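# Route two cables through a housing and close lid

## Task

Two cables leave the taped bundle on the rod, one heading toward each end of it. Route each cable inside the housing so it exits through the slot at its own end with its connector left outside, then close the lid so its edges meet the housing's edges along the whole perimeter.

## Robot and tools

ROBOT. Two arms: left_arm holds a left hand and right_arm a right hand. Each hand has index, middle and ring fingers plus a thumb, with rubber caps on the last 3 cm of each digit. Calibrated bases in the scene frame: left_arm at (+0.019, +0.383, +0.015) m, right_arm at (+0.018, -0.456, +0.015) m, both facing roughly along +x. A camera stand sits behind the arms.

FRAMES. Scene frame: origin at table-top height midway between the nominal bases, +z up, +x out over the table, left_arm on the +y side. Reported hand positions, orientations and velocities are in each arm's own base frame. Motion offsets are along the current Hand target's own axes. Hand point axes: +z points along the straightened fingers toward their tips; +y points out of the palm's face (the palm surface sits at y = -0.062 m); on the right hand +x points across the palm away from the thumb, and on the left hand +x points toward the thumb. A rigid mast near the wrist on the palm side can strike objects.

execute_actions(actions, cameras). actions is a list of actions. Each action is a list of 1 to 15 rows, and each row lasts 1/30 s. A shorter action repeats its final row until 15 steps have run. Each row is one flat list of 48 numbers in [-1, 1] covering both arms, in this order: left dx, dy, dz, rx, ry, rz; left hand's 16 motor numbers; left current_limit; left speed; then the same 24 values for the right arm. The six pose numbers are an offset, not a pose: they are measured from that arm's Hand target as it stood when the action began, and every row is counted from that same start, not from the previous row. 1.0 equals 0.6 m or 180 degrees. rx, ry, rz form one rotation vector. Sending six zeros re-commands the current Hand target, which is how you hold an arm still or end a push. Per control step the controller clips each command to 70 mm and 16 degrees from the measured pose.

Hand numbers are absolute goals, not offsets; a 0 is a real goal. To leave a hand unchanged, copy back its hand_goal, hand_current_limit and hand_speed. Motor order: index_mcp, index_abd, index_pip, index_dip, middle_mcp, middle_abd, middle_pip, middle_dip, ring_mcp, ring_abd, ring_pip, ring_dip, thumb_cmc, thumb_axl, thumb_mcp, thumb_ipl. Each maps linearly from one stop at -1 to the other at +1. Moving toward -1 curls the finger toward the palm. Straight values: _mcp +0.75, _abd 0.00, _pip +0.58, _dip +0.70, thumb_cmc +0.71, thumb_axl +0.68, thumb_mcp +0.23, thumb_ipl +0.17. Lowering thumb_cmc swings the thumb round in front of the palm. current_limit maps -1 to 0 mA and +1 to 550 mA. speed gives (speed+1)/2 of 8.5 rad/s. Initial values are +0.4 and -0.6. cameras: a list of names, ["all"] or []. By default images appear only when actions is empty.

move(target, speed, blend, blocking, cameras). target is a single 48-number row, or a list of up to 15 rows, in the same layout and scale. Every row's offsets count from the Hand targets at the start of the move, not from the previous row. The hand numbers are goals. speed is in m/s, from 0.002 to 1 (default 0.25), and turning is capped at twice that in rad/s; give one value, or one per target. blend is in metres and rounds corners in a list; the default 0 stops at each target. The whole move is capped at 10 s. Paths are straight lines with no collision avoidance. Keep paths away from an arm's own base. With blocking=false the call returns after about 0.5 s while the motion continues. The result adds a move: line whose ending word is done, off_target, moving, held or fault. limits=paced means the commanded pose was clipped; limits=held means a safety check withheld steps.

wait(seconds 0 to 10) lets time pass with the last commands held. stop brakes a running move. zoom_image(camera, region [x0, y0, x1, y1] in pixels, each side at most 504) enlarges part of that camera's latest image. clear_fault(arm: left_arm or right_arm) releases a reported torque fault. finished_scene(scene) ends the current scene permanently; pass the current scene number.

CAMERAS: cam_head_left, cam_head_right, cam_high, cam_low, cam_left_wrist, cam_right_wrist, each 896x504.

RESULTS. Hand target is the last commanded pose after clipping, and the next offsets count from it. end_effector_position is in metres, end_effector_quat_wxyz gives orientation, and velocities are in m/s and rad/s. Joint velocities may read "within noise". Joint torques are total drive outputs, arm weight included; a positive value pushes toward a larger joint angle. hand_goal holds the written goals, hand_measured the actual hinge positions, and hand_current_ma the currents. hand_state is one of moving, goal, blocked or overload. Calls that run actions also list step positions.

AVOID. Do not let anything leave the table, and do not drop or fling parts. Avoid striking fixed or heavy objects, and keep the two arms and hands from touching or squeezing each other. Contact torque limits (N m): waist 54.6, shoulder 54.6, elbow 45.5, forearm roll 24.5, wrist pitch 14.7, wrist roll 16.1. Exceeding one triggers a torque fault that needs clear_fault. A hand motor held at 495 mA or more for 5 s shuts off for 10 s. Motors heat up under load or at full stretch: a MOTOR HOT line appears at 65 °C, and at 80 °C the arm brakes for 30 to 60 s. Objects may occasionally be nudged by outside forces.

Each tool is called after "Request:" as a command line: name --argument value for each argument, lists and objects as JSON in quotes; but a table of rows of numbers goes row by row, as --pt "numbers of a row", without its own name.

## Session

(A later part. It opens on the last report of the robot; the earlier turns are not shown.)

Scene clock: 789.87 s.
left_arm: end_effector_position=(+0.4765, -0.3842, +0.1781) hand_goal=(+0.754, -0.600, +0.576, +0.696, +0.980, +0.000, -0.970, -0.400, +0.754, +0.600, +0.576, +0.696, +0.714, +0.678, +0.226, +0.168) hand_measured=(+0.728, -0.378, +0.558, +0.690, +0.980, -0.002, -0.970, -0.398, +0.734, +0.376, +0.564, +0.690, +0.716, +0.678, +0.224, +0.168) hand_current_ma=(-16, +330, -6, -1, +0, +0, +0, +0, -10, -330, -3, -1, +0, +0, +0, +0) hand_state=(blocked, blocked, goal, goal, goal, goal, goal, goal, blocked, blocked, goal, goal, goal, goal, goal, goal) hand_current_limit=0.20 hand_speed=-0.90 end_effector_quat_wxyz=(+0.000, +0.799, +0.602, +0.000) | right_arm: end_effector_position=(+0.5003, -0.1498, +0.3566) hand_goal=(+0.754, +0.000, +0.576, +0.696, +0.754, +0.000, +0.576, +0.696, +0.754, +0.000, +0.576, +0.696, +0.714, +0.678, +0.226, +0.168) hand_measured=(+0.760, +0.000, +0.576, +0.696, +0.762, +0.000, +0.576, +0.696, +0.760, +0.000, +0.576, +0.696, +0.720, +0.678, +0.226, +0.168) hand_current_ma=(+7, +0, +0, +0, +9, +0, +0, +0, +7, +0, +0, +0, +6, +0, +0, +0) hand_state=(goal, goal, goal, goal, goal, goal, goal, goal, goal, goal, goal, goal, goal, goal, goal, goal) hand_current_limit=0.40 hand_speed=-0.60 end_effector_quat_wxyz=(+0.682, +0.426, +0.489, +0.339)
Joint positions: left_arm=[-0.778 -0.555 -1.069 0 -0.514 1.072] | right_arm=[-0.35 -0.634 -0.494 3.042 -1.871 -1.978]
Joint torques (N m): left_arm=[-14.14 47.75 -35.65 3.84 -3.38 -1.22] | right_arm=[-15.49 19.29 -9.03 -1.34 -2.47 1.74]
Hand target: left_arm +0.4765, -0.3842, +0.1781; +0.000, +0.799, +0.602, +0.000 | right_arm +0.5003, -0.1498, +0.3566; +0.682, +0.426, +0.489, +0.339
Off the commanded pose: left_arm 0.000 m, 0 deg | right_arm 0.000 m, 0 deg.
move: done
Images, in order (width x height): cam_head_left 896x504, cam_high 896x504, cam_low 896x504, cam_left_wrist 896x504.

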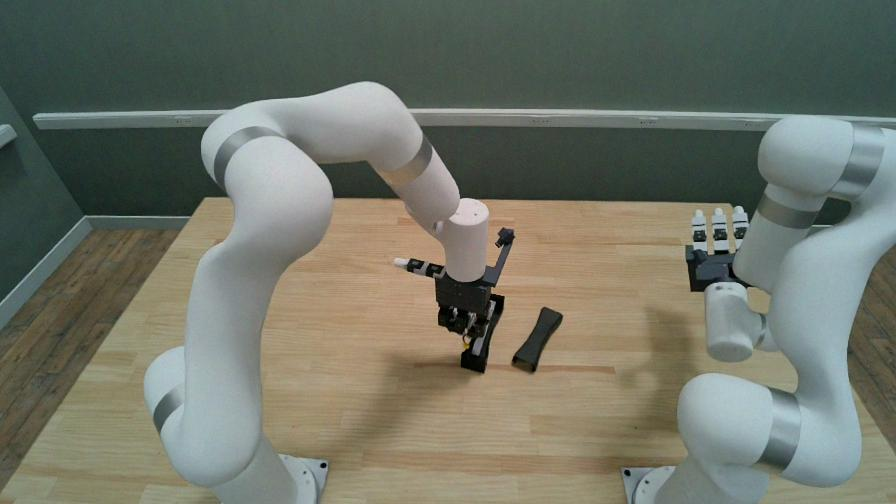

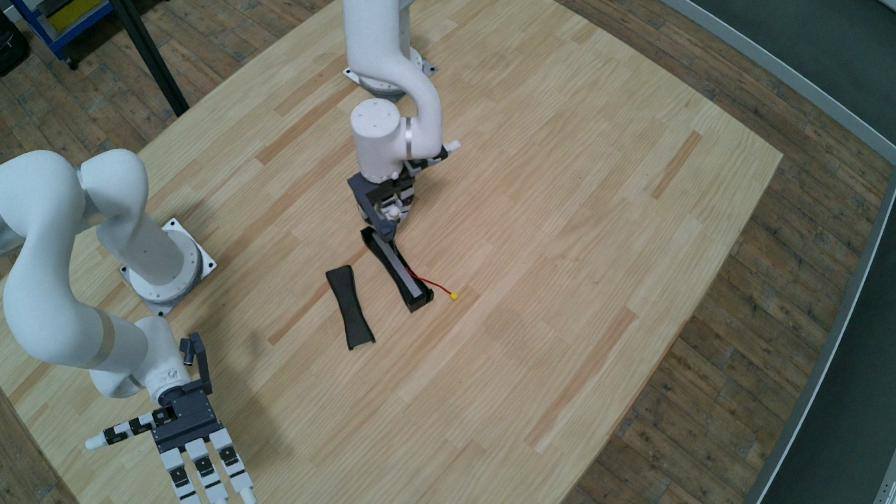

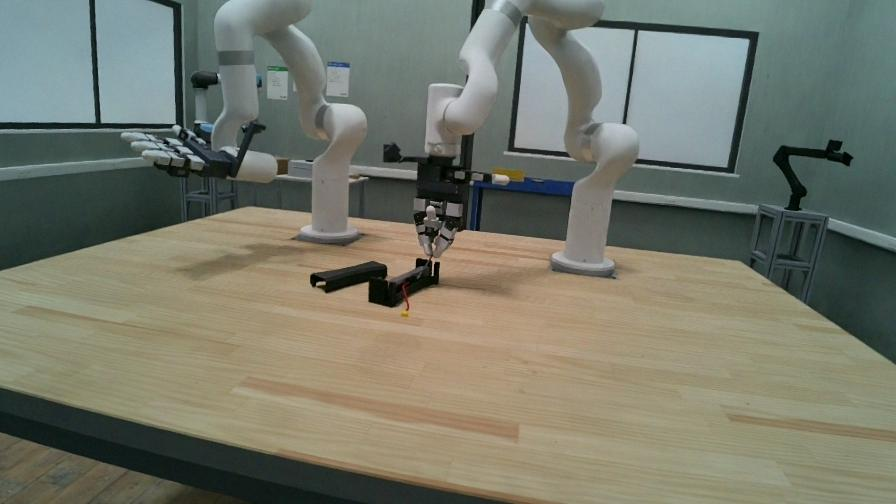

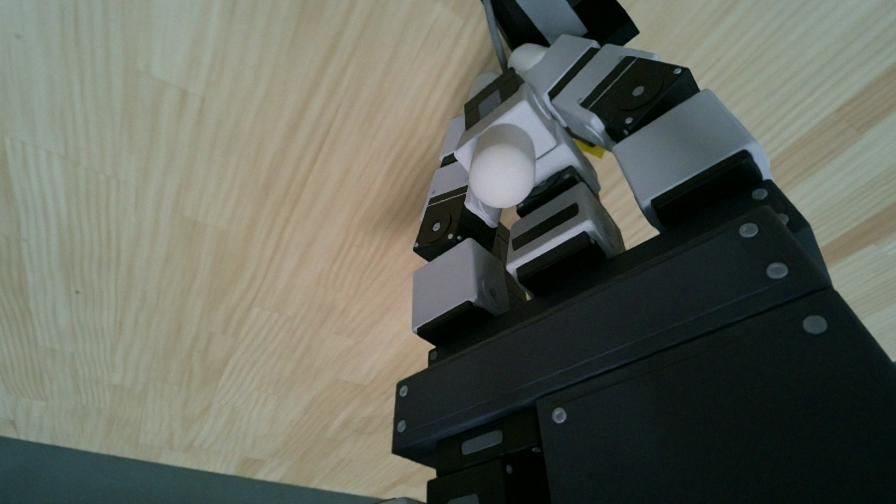

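Request:
zoom_image --camera "cam_head_left" --region '[440, 300, 520, 380]'

Request:
zoom_image --camera "cam_left_wrist" --region '[450, 0, 650, 170]'

Scaled by 6.300 from the camera's 896x504 image, which has a finer 1280x720 frame.

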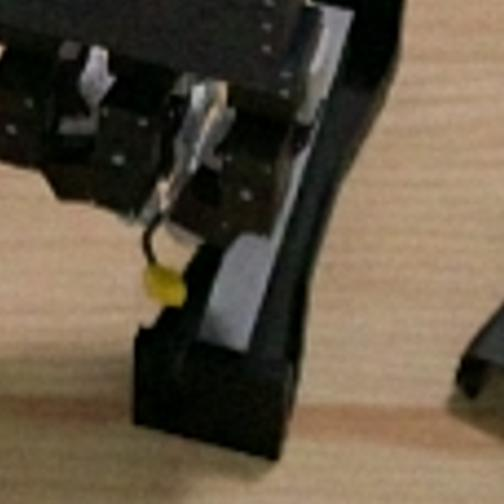

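Scaled by 2.520 from the camera's 896x504 image, which has a finer 1280x720 frame.

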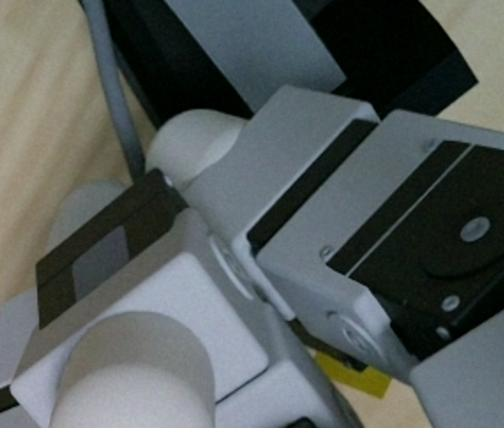

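Request:
wait --seconds 0.1 --cameras '["cam_head_right","cam_right_wrist","cam_head_left"]'

Request:
zoom_image --camera "cam_head_right" --region '[400, 290, 500, 390]'

Request:
zoom_image --camera "cam_head_left" --region '[450, 320, 500, 380]'

Scene clock: 847.47 s.
left_arm: end_effector_position=(+0.4765, -0.3842, +0.1781) hand_goal=(+0.754, -0.600, +0.576, +0.696, +0.980, +0.000, -0.970, -0.400, +0.754, +0.600, +0.576, +0.696, +0.714, +0.678, +0.226, +0.168) hand_measured=(+0.728, -0.378, +0.558, +0.690, +0.980, -0.002, -0.970, -0.398, +0.734, +0.376, +0.564, +0.690, +0.716, +0.678, +0.224, +0.168) hand_current_ma=(-16, +330, -6, -1, +0, +0, +0, +0, -10, -330, -3, -1, +0, +0, +0, +0) hand_state=(blocked, blocked, goal, goal, goal, goal, goal, goal, blocked, blocked, goal, goal, goal, goal, goal, goal) hand_current_limit=0.20 hand_speed=-0.90 end_effector_quat_wxyz=(+0.000, +0.799, +0.602, +0.000) | right_arm: end_effector_position=(+0.5003, -0.1498, +0.3566) hand_goal=(+0.754, +0.000, +0.576, +0.696, +0.754, +0.000, +0.576, +0.696, +0.754, +0.000, +0.576, +0.696, +0.714, +0.678, +0.226, +0.168) hand_measured=(+0.760, +0.000, +0.576, +0.696, +0.762, +0.000, +0.576, +0.696, +0.760, +0.000, +0.576, +0.696, +0.720, +0.678, +0.226, +0.168) hand_current_ma=(+7, +0, +0, +0, +9, +0, +0, +0, +7, +0, +0, +0, +6, +0, +0, +0) hand_state=(goal, goal, goal, goal, goal, goal, goal, goal, goal, goal, goal, goal, goal, goal, goal, goal) hand_current_limit=0.40 hand_speed=-0.60 end_effector_quat_wxyz=(+0.682, +0.426, +0.489, +0.339)
Joint positions: left_arm=[-0.778 -0.555 -1.069 0 -0.514 1.072] | right_arm=[-0.35 -0.634 -0.494 3.042 -1.871 -1.978]
Joint torques (N m): left_arm=[-12.94 47.94 -35.79 4 -3.16 -1.03] | right_arm=[-15.96 19.13 -9.16 -1.41 -2.6 1.79]
Hand target: left_arm +0.4765, -0.3842, +0.1781; +0.000, +0.799, +0.602, +0.000 | right_arm +0.5003, -0.1498, +0.3566; +0.682, +0.426, +0.489, +0.339
Off the commanded pose: left_arm 0.000 m, 0 deg | right_arm 0.000 m, 0 deg.
wait: 0.10 s; at rest from the start
Images, in order (width x height): cam_head_left 896x504, cam_head_right 896x504, cam_right_wrist 896x504.

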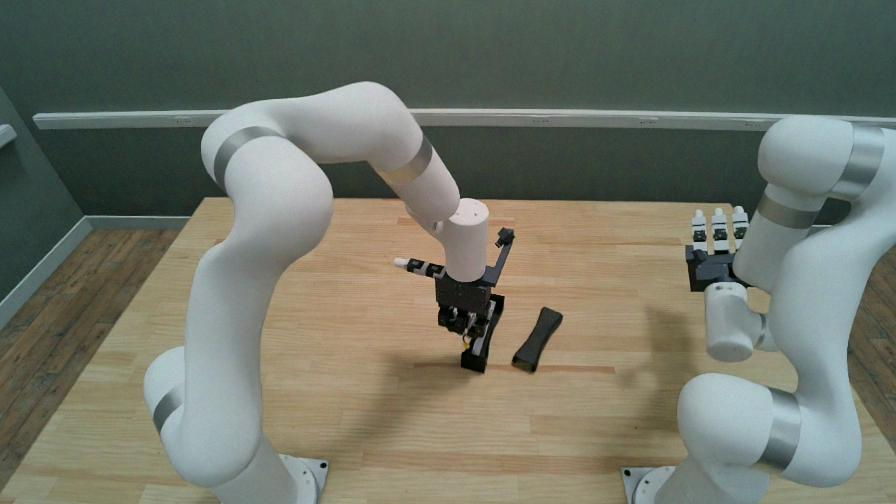

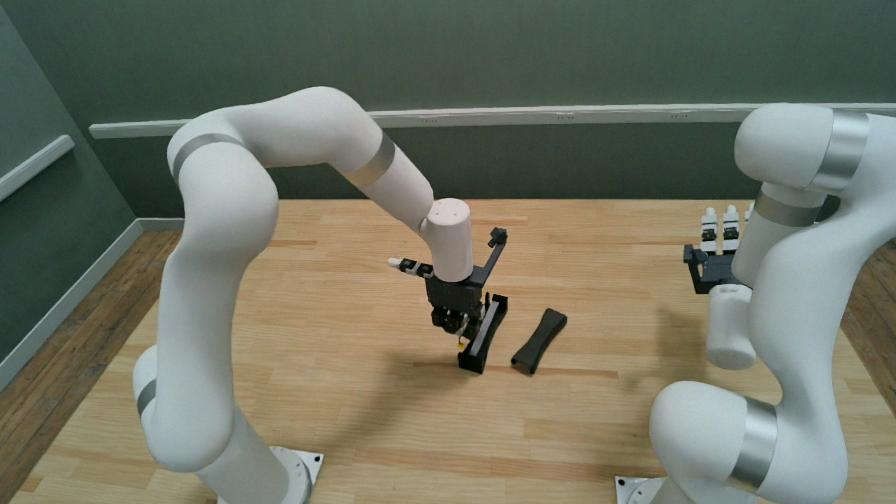

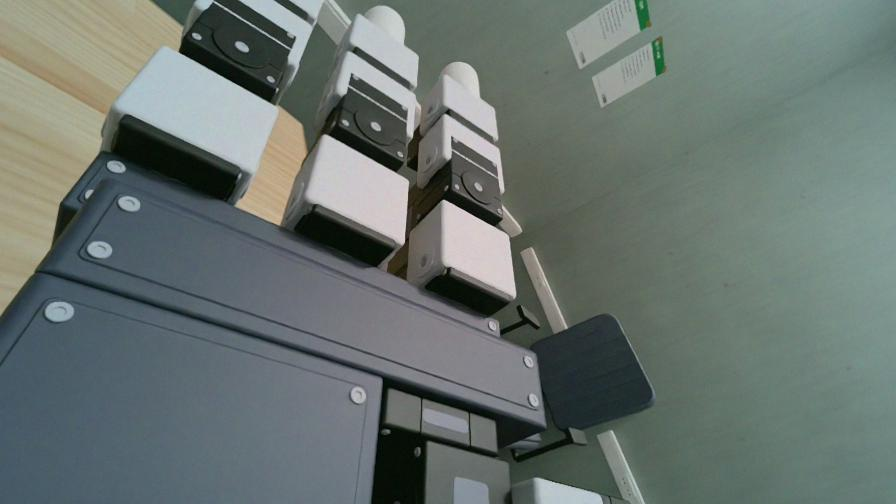

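Scaled by 5.040 from the camera's 896x504 image, which has a finer 1280x720 frame.

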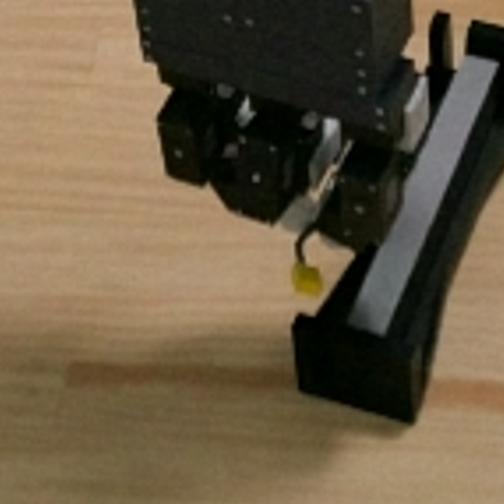

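Scaled by 8.400 from the camera's 896x504 image, which has a finer 1280x720 frame.

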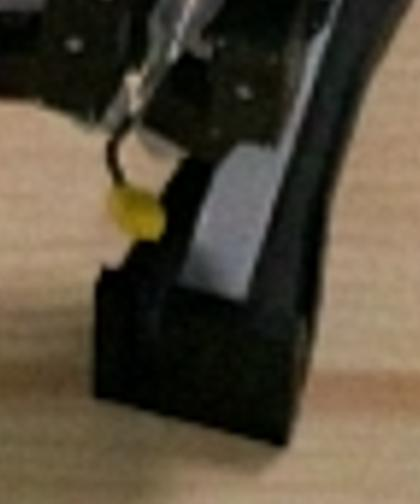

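Request:
move --pt "-0.0233 0.0033 0 0 0 0 0.754 -0.6 0.576 0.696 0.98 0 -0.97 -0.4 0.754 0.6 0.576 0.696 0.714 0.678 0.226 0.168 0.2 -0.9 0 0 0 0 0 0 0.754 0 0.576 0.696 0.754 0 0.576 0.696 0.754 0 0.576 0.696 0.714 0.678 0.226 0.168 0.4 -0.6" --pt "-0.0233 -0.0033 0.0217 0 0 0 0.754 -0.6 0.576 0.696 0.98 0 -0.97 -0.4 0.754 0.6 0.576 0.696 0.714 0.678 0.226 0.168 0.2 -0.9 0 0 0 0 0 0 0.754 0 0.576 0.696 0.754 0 0.576 0.696 0.754 0 0.576 0.696 0.714 0.678 0.226 0.168 0.4 -0.6" --pt "-0.0233 -0.0133 0.03 0 0 0 0.754 -0.6 0.576 0.696 0.98 0 -0.97 -0.4 0.754 0.6 0.576 0.696 0.714 0.678 0.226 0.168 0.2 -0.9 0 0 0 0 0 0 0.754 0 0.576 0.696 0.754 0 0.576 0.696 0.754 0 0.576 0.696 0.714 0.678 0.226 0.168 0.4 -0.6" --blend 0.002 --speed 0.03 --cameras '["cam_head_right","cam_high","cam_low","cam_head_left"]'

Request:
zoom_image --camera "cam_low" --region '[410, 230, 460, 280]'

Request:
zoom_image --camera "cam_high" --region '[350, 200, 410, 260]'

Request:
zoom_image --camera "cam_head_left" --region '[450, 320, 500, 380]'

Request:
zoom_image --camera "cam_head_right" --region '[440, 320, 490, 380]'

Scene clock: 884.53 s.
left_arm: end_effector_position=(+0.4650, -0.3954, +0.1600) hand_goal=(+0.754, -0.600, +0.576, +0.696, +0.980, +0.000, -0.970, -0.400, +0.754, +0.600, +0.576, +0.696, +0.714, +0.678, +0.226, +0.168) hand_measured=(+0.756, -0.380, +0.578, +0.696, +0.980, -0.002, -0.970, -0.398, +0.762, +0.376, +0.582, +0.698, +0.716, +0.678, +0.224, +0.168) hand_current_ma=(+0, +330, +0, +0, +0, +0, +0, +0, +2, -330, +1, +0, +0, +0, +0, +0) hand_state=(goal, blocked, goal, goal, goal, goal, goal, goal, goal, blocked, goal, goal, goal, goal, goal, goal) hand_current_limit=0.20 hand_speed=-0.90 end_effector_quat_wxyz=(+0.000, +0.799, +0.602, +0.000) | right_arm: end_effector_position=(+0.5003, -0.1498, +0.3566) hand_goal=(+0.754, +0.000, +0.576, +0.696, +0.754, +0.000, +0.576, +0.696, +0.754, +0.000, +0.576, +0.696, +0.714, +0.678, +0.226, +0.168) hand_measured=(+0.760, +0.000, +0.576, +0.696, +0.762, +0.000, +0.576, +0.696, +0.760, +0.000, +0.576, +0.696, +0.720, +0.678, +0.226, +0.168) hand_current_ma=(+7, +0, +0, +0, +9, +0, +0, +0, +7, +0, +0, +0, +6, +0, +0, +0) hand_state=(goal, goal, goal, goal, goal, goal, goal, goal, goal, goal, goal, goal, goal, goal, goal, goal) hand_current_limit=0.40 hand_speed=-0.60 end_effector_quat_wxyz=(+0.682, +0.426, +0.489, +0.339)
Joint positions: left_arm=[-0.807 -0.586 -1.066 0 -0.48 1.043] | right_arm=[-0.35 -0.634 -0.494 3.042 -1.871 -1.978]
Joint torques (N m): left_arm=[-13.75 46.86 -16.26 0.03 3.21 -1.27] | right_arm=[-16.07 19.29 -9.02 -1.25 -2.73 1.66]
Hand target: left_arm +0.4650, -0.3954, +0.1601; +0.000, +0.799, +0.602, +0.000 | right_arm +0.5003, -0.1498, +0.3566; +0.682, +0.426, +0.489, +0.339
Off the commanded pose: left_arm 0.000 m, 0 deg | right_arm 0.000 m, 0 deg.
move: done
Images, in order (width x height): cam_head_left 896x504, cam_head_right 896x504, cam_high 896x504, cam_low 896x504.

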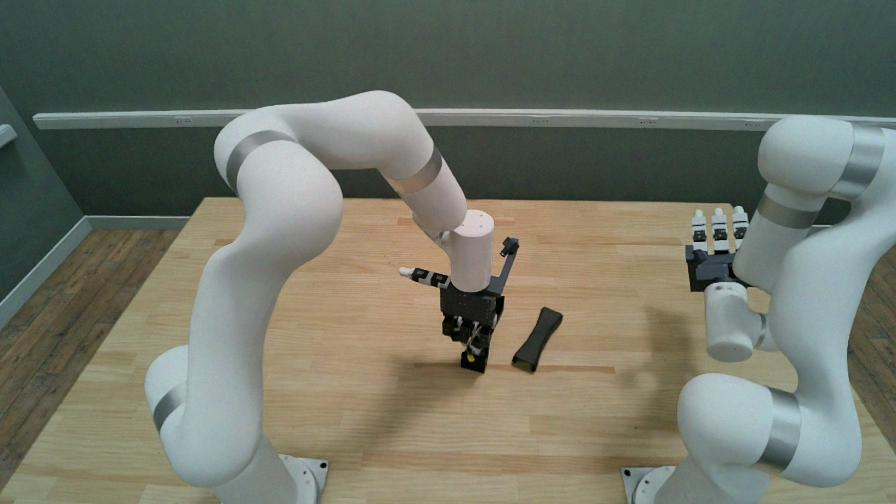

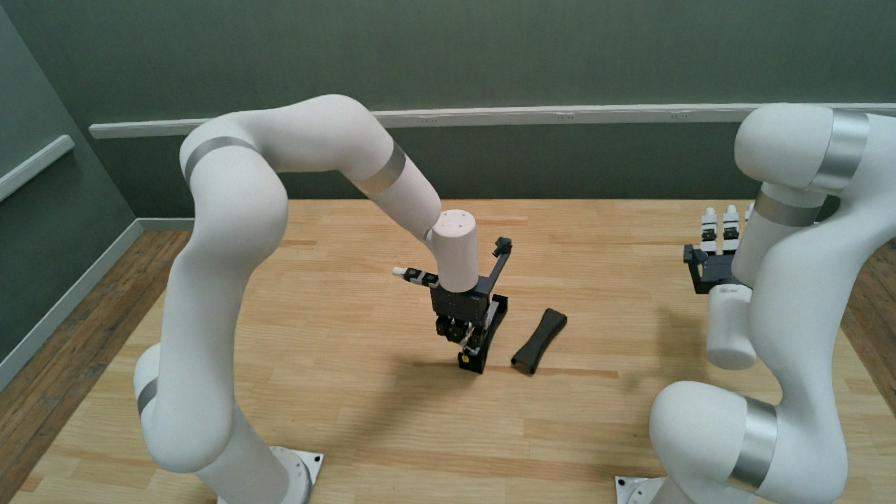

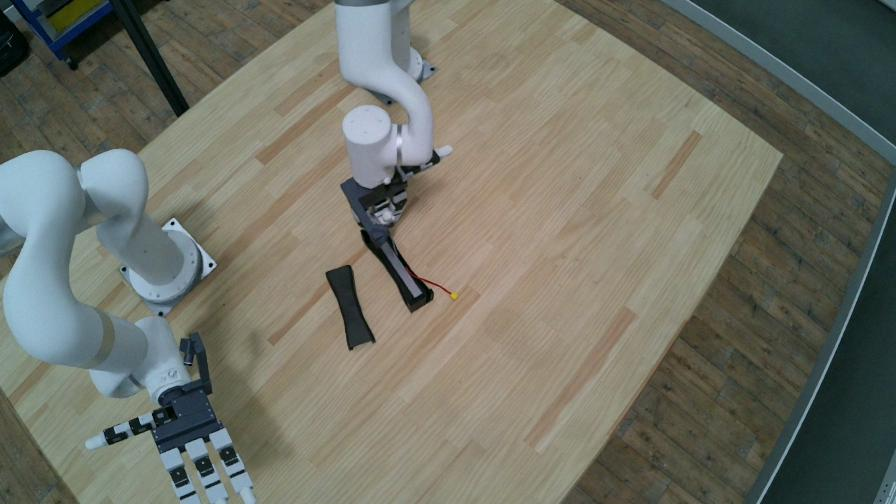

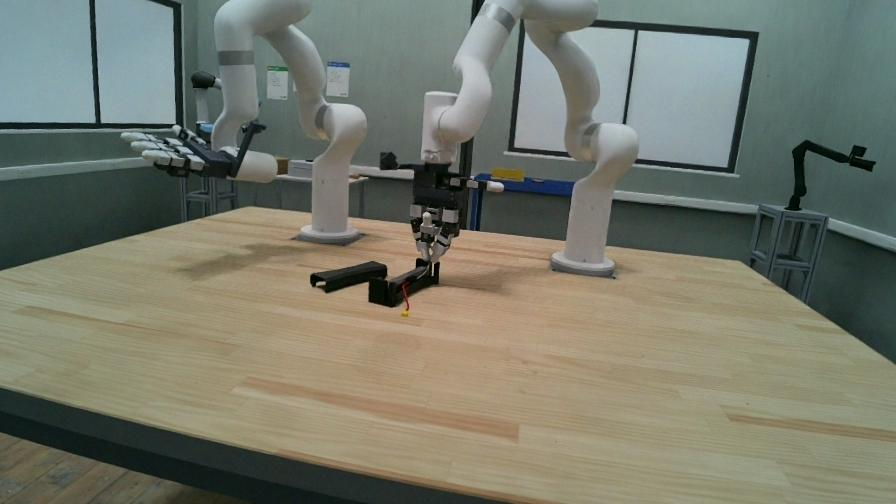

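Scaled by 10.080 from the camera's 896x504 image, which has a finer 1280x720 frame.

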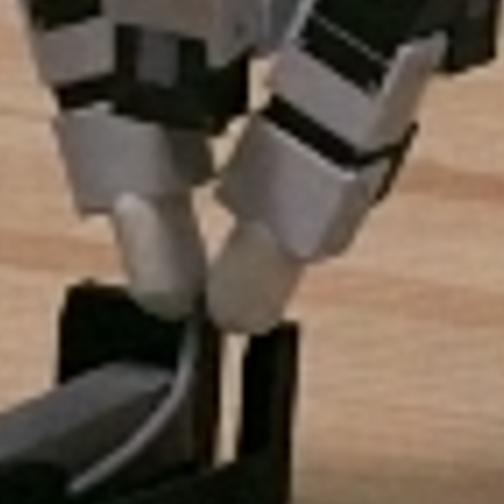

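Scaled by 8.400 from the camera's 896x504 image, which has a finer 1280x720 frame.

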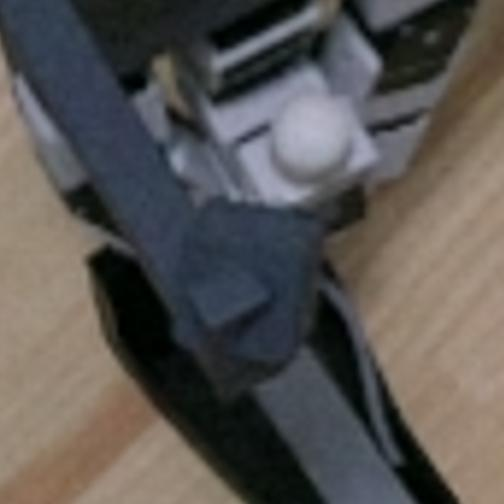

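Scaled by 8.400 from the camera's 896x504 image, which has a finer 1280x720 frame.

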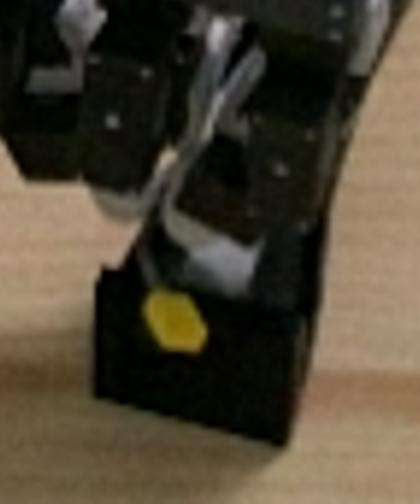

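Scaled by 8.400 from the camera's 896x504 image, which has a finer 1280x720 frame.

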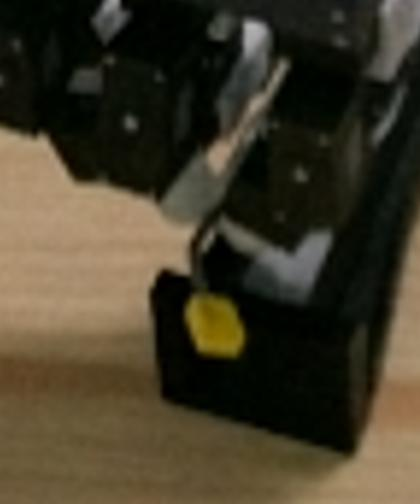

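Request:
move --target '[0.0033,-0.002,0.0083,0,0,0,0.754,-0.6,0.576,0.696,0.98,0,-0.97,-0.4,0.754,0.6,0.576,0.696,0.714,0.678,0.226,0.168,0.2,-0.9,0,0,0,0,0,0,0.754,0,0.576,0.696,0.754,0,0.576,0.696,0.754,0,0.576,0.696,0.714,0.678,0.226,0.168,0.4,-0.6]' --speed 0.03 --cameras '["cam_head_right","cam_low","cam_head_left"]'

Request:
zoom_image --camera "cam_low" --region '[410, 230, 460, 280]'

Request:
zoom_image --camera "cam_head_left" --region '[450, 320, 500, 380]'

Request:
zoom_image --camera "cam_head_right" --region '[440, 320, 490, 380]'

Scene clock: 916.13 s.
left_arm: end_effector_position=(+0.4644, -0.3932, +0.1551) hand_goal=(+0.754, -0.600, +0.576, +0.696, +0.980, +0.000, -0.970, -0.400, +0.754, +0.600, +0.576, +0.696, +0.714, +0.678, +0.226, +0.168) hand_measured=(+0.756, -0.380, +0.578, +0.696, +0.980, -0.002, -0.970, -0.398, +0.762, +0.376, +0.582, +0.698, +0.716, +0.678, +0.224, +0.168) hand_current_ma=(+0, +330, +0, +0, +0, +0, +0, +0, +2, -330, +1, +0, +0, +0, +0, +0) hand_state=(goal, blocked, goal, goal, goal, goal, goal, goal, goal, blocked, goal, goal, goal, goal, goal, goal) hand_current_limit=0.20 hand_speed=-0.90 end_effector_quat_wxyz=(+0.000, +0.799, +0.602, +0.000) | right_arm: end_effector_position=(+0.5003, -0.1498, +0.3566) hand_goal=(+0.754, +0.000, +0.576, +0.696, +0.754, +0.000, +0.576, +0.696, +0.754, +0.000, +0.576, +0.696, +0.714, +0.678, +0.226, +0.168) hand_measured=(+0.760, +0.000, +0.576, +0.696, +0.762, +0.000, +0.576, +0.696, +0.760, +0.000, +0.576, +0.696, +0.720, +0.678, +0.226, +0.168) hand_current_ma=(+7, +0, +0, +0, +9, +0, +0, +0, +7, +0, +0, +0, +6, +0, +0, +0) hand_state=(goal, goal, goal, goal, goal, goal, goal, goal, goal, goal, goal, goal, goal, goal, goal, goal) hand_current_limit=0.40 hand_speed=-0.60 end_effector_quat_wxyz=(+0.682, +0.426, +0.489, +0.339)
Joint positions: left_arm=[-0.805 -0.591 -1.059 0 -0.468 1.045] | right_arm=[-0.35 -0.634 -0.494 3.042 -1.871 -1.978]
Joint torques (N m): left_arm=[15.7 23.16 -16.99 3.62 3.22 1.01] | right_arm=[-15.16 19.31 -8.9 -1.28 -2.76 1.72]
Hand target: left_arm +0.4644, -0.3932, +0.1551; +0.000, +0.799, +0.602, +0.000 | right_arm +0.5003, -0.1498, +0.3566; +0.682, +0.426, +0.489, +0.339
Off the commanded pose: left_arm 0.000 m, 0 deg | right_arm 0.000 m, 0 deg.
move: done
Images, in order (width x height): cam_head_left 896x504, cam_head_right 896x504, cam_low 896x504.

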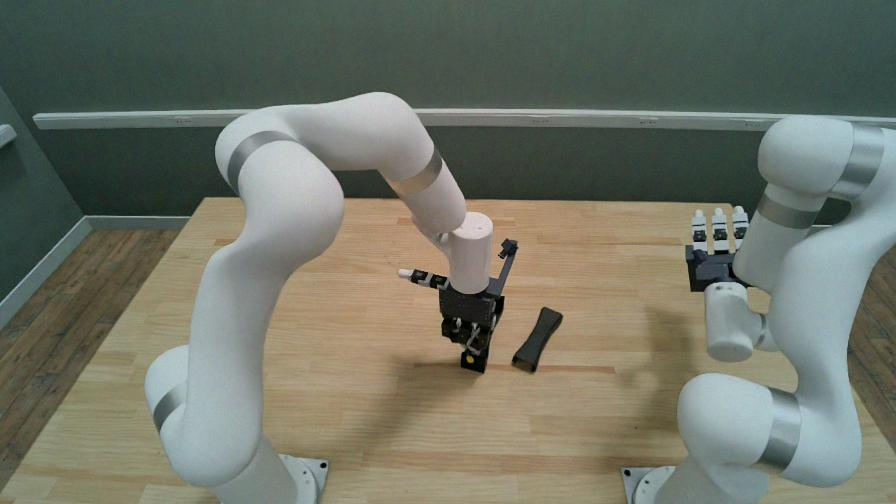

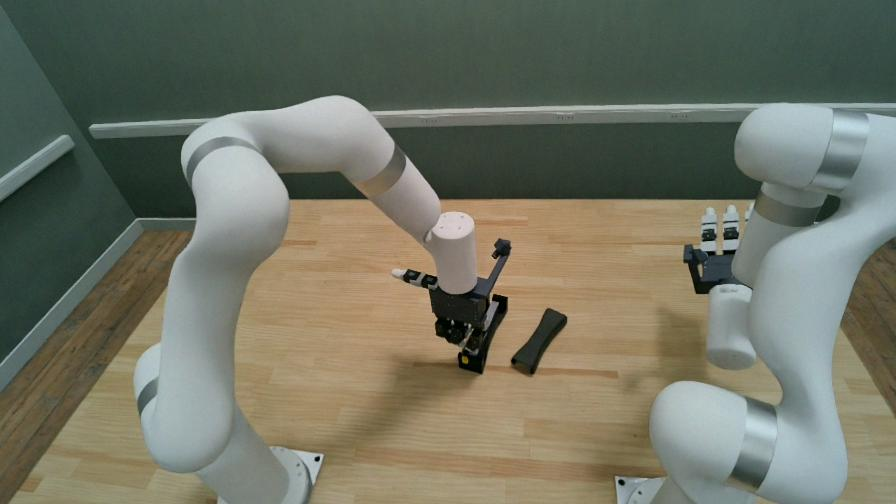

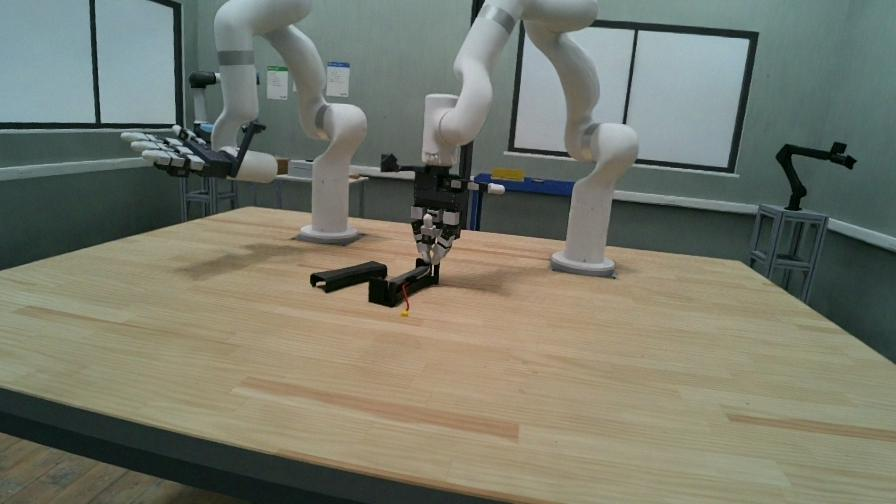

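Scaled by 10.080 from the camera's 896x504 image, which has a finer 1280x720 frame.

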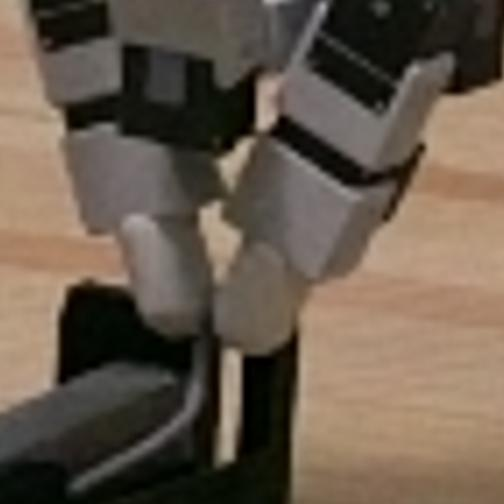

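Scaled by 8.400 from the camera's 896x504 image, which has a finer 1280x720 frame.

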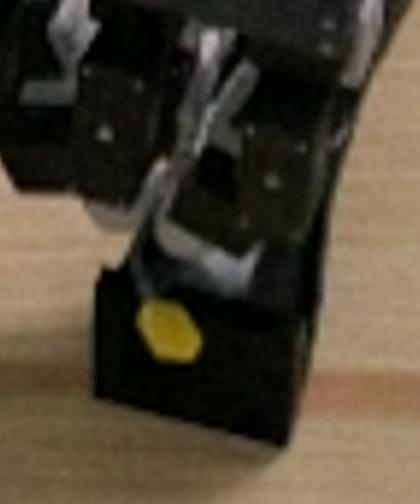

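Scaled by 8.400 from the camera's 896x504 image, which has a finer 1280x720 frame.

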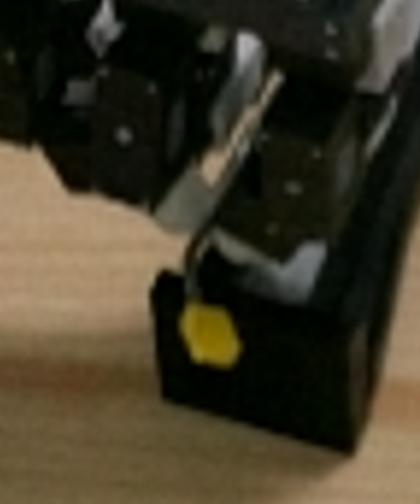

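Request:
move --target '[0,0,-0.006,0,0,0,0.754,-0.30,0.576,0.696,0.98,0,-0.97,-0.4,0.754,0.30,0.576,0.696,0.714,0.678,0.226,0.168,0.2,-0.9,0,0,0,0,0,0,0.754,0,0.576,0.696,0.754,0,0.576,0.696,0.754,0,0.576,0.696,0.714,0.678,0.226,0.168,0.4,-0.6]' --speed 0.02 --cameras '["cam_head_right","cam_low","cam_head_left"]'

Request:
zoom_image --camera "cam_low" --region '[410, 230, 460, 280]'

Request:
zoom_image --camera "cam_head_left" --region '[450, 320, 500, 380]'

Request:
zoom_image --camera "cam_head_right" --region '[440, 320, 490, 380]'

Scene clock: 926.70 s.
left_arm: end_effector_position=(+0.4644, -0.3932, +0.1587) hand_goal=(+0.754, -0.300, +0.576, +0.696, +0.980, +0.000, -0.970, -0.400, +0.754, +0.300, +0.576, +0.696, +0.714, +0.678, +0.226, +0.168) hand_measured=(+0.756, -0.302, +0.578, +0.696, +0.980, -0.002, -0.970, -0.398, +0.756, +0.302, +0.578, +0.698, +0.716, +0.678, +0.224, +0.168) hand_current_ma=(+0, +0, +0, +0, +0, +0, +0, +0, +0, +0, +0, +0, +0, +0, +0, +0) hand_state=(goal, goal, goal, goal, goal, goal, goal, goal, goal, goal, goal, goal, goal, goal, goal, goal) hand_current_limit=0.20 hand_speed=-0.90 end_effector_quat_wxyz=(+0.000, +0.799, +0.602, +0.000) | right_arm: end_effector_position=(+0.5003, -0.1498, +0.3566) hand_goal=(+0.754, +0.000, +0.576, +0.696, +0.754, +0.000, +0.576, +0.696, +0.754, +0.000, +0.576, +0.696, +0.714, +0.678, +0.226, +0.168) hand_measured=(+0.760, +0.000, +0.576, +0.696, +0.762, +0.000, +0.576, +0.696, +0.760, +0.000, +0.576, +0.696, +0.720, +0.678, +0.226, +0.168) hand_current_ma=(+7, +0, +0, +0, +9, +0, +0, +0, +7, +0, +0, +0, +6, +0, +0, +0) hand_state=(goal, goal, goal, goal, goal, goal, goal, goal, goal, goal, goal, goal, goal, goal, goal, goal) hand_current_limit=0.40 hand_speed=-0.60 end_effector_quat_wxyz=(+0.682, +0.426, +0.489, +0.339)
Joint positions: left_arm=[-0.805 -0.585 -1.059 0 -0.475 1.045] | right_arm=[-0.35 -0.634 -0.494 3.042 -1.871 -1.978]
Joint torques (N m): left_arm=[15.33 47.64 -35.38 3.43 -2.76 1.04] | right_arm=[-15.8 19.21 -8.85 -1.25 -2.88 1.69]
Hand target: left_arm +0.4644, -0.3932, +0.1587; +0.000, +0.799, +0.602, +0.000 | right_arm +0.5003, -0.1498, +0.3566; +0.682, +0.426, +0.489, +0.339
Off the commanded pose: left_arm 0.000 m, 0 deg | right_arm 0.000 m, 0 deg.
move: done
Images, in order (width x height): cam_head_left 896x504, cam_head_right 896x504, cam_low 896x504.

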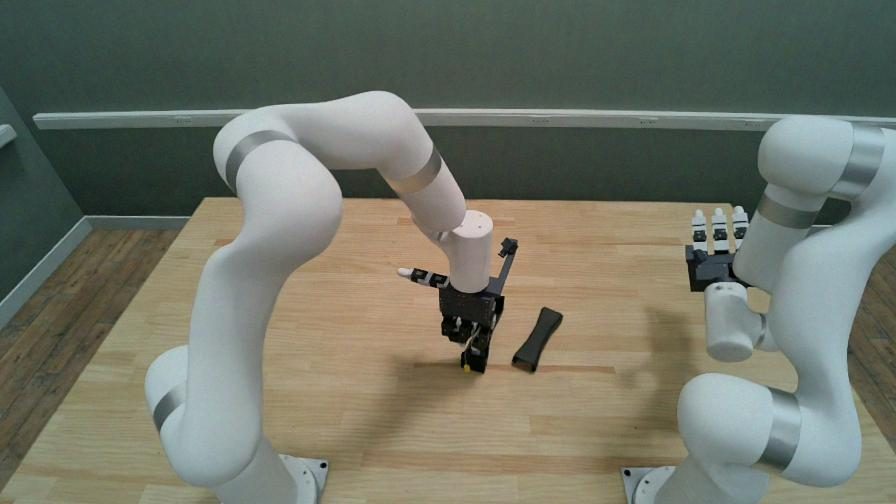

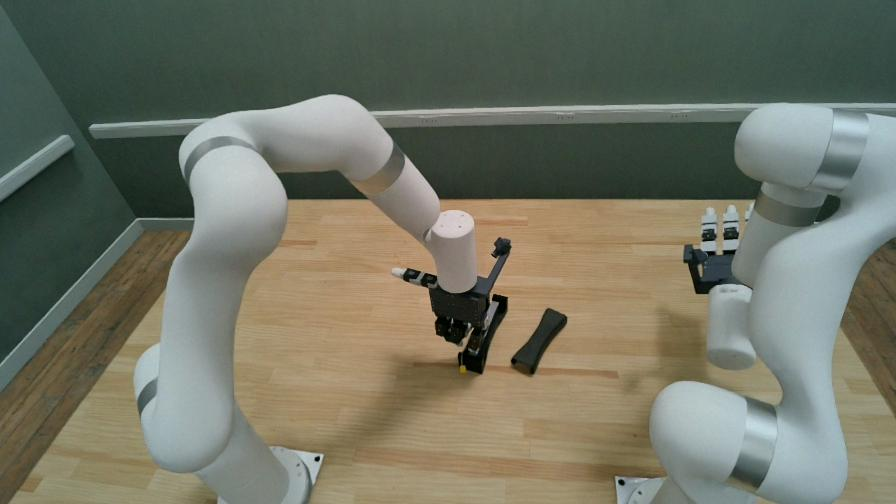

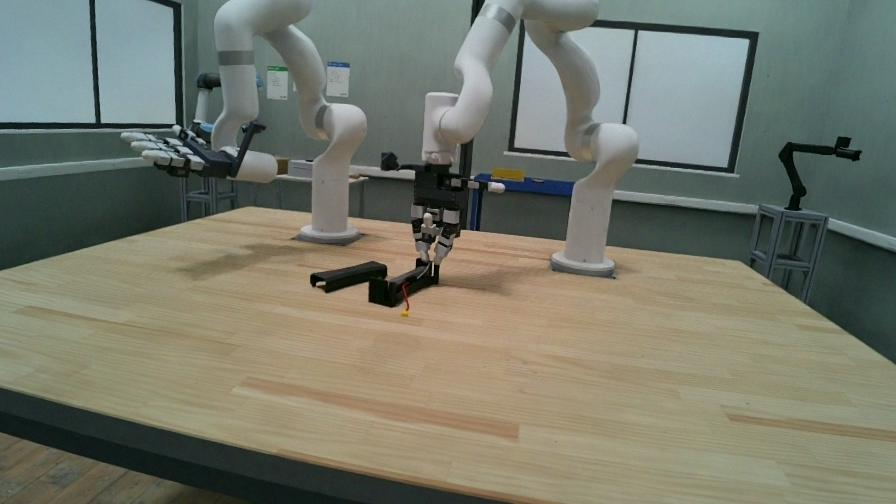

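Scaled by 10.080 from the camera's 896x504 image, which has a finer 1280x720 frame.

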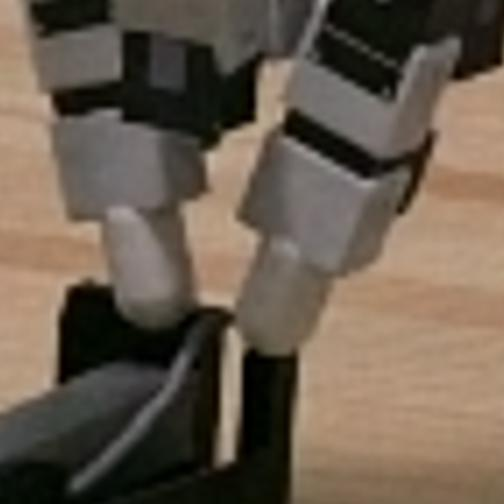

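Scaled by 8.400 from the camera's 896x504 image, which has a finer 1280x720 frame.

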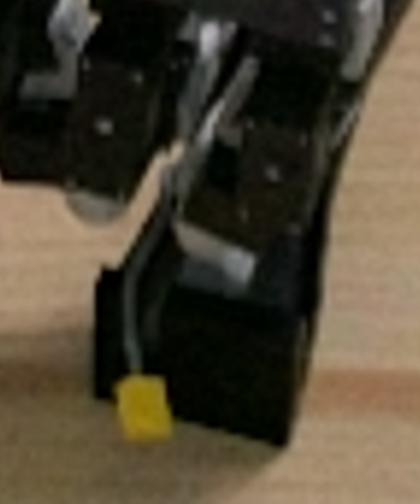

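Scaled by 8.400 from the camera's 896x504 image, which has a finer 1280x720 frame.

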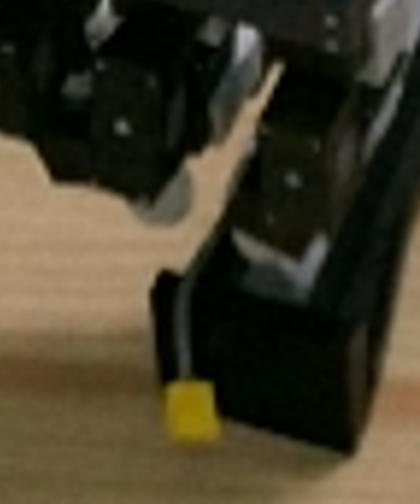

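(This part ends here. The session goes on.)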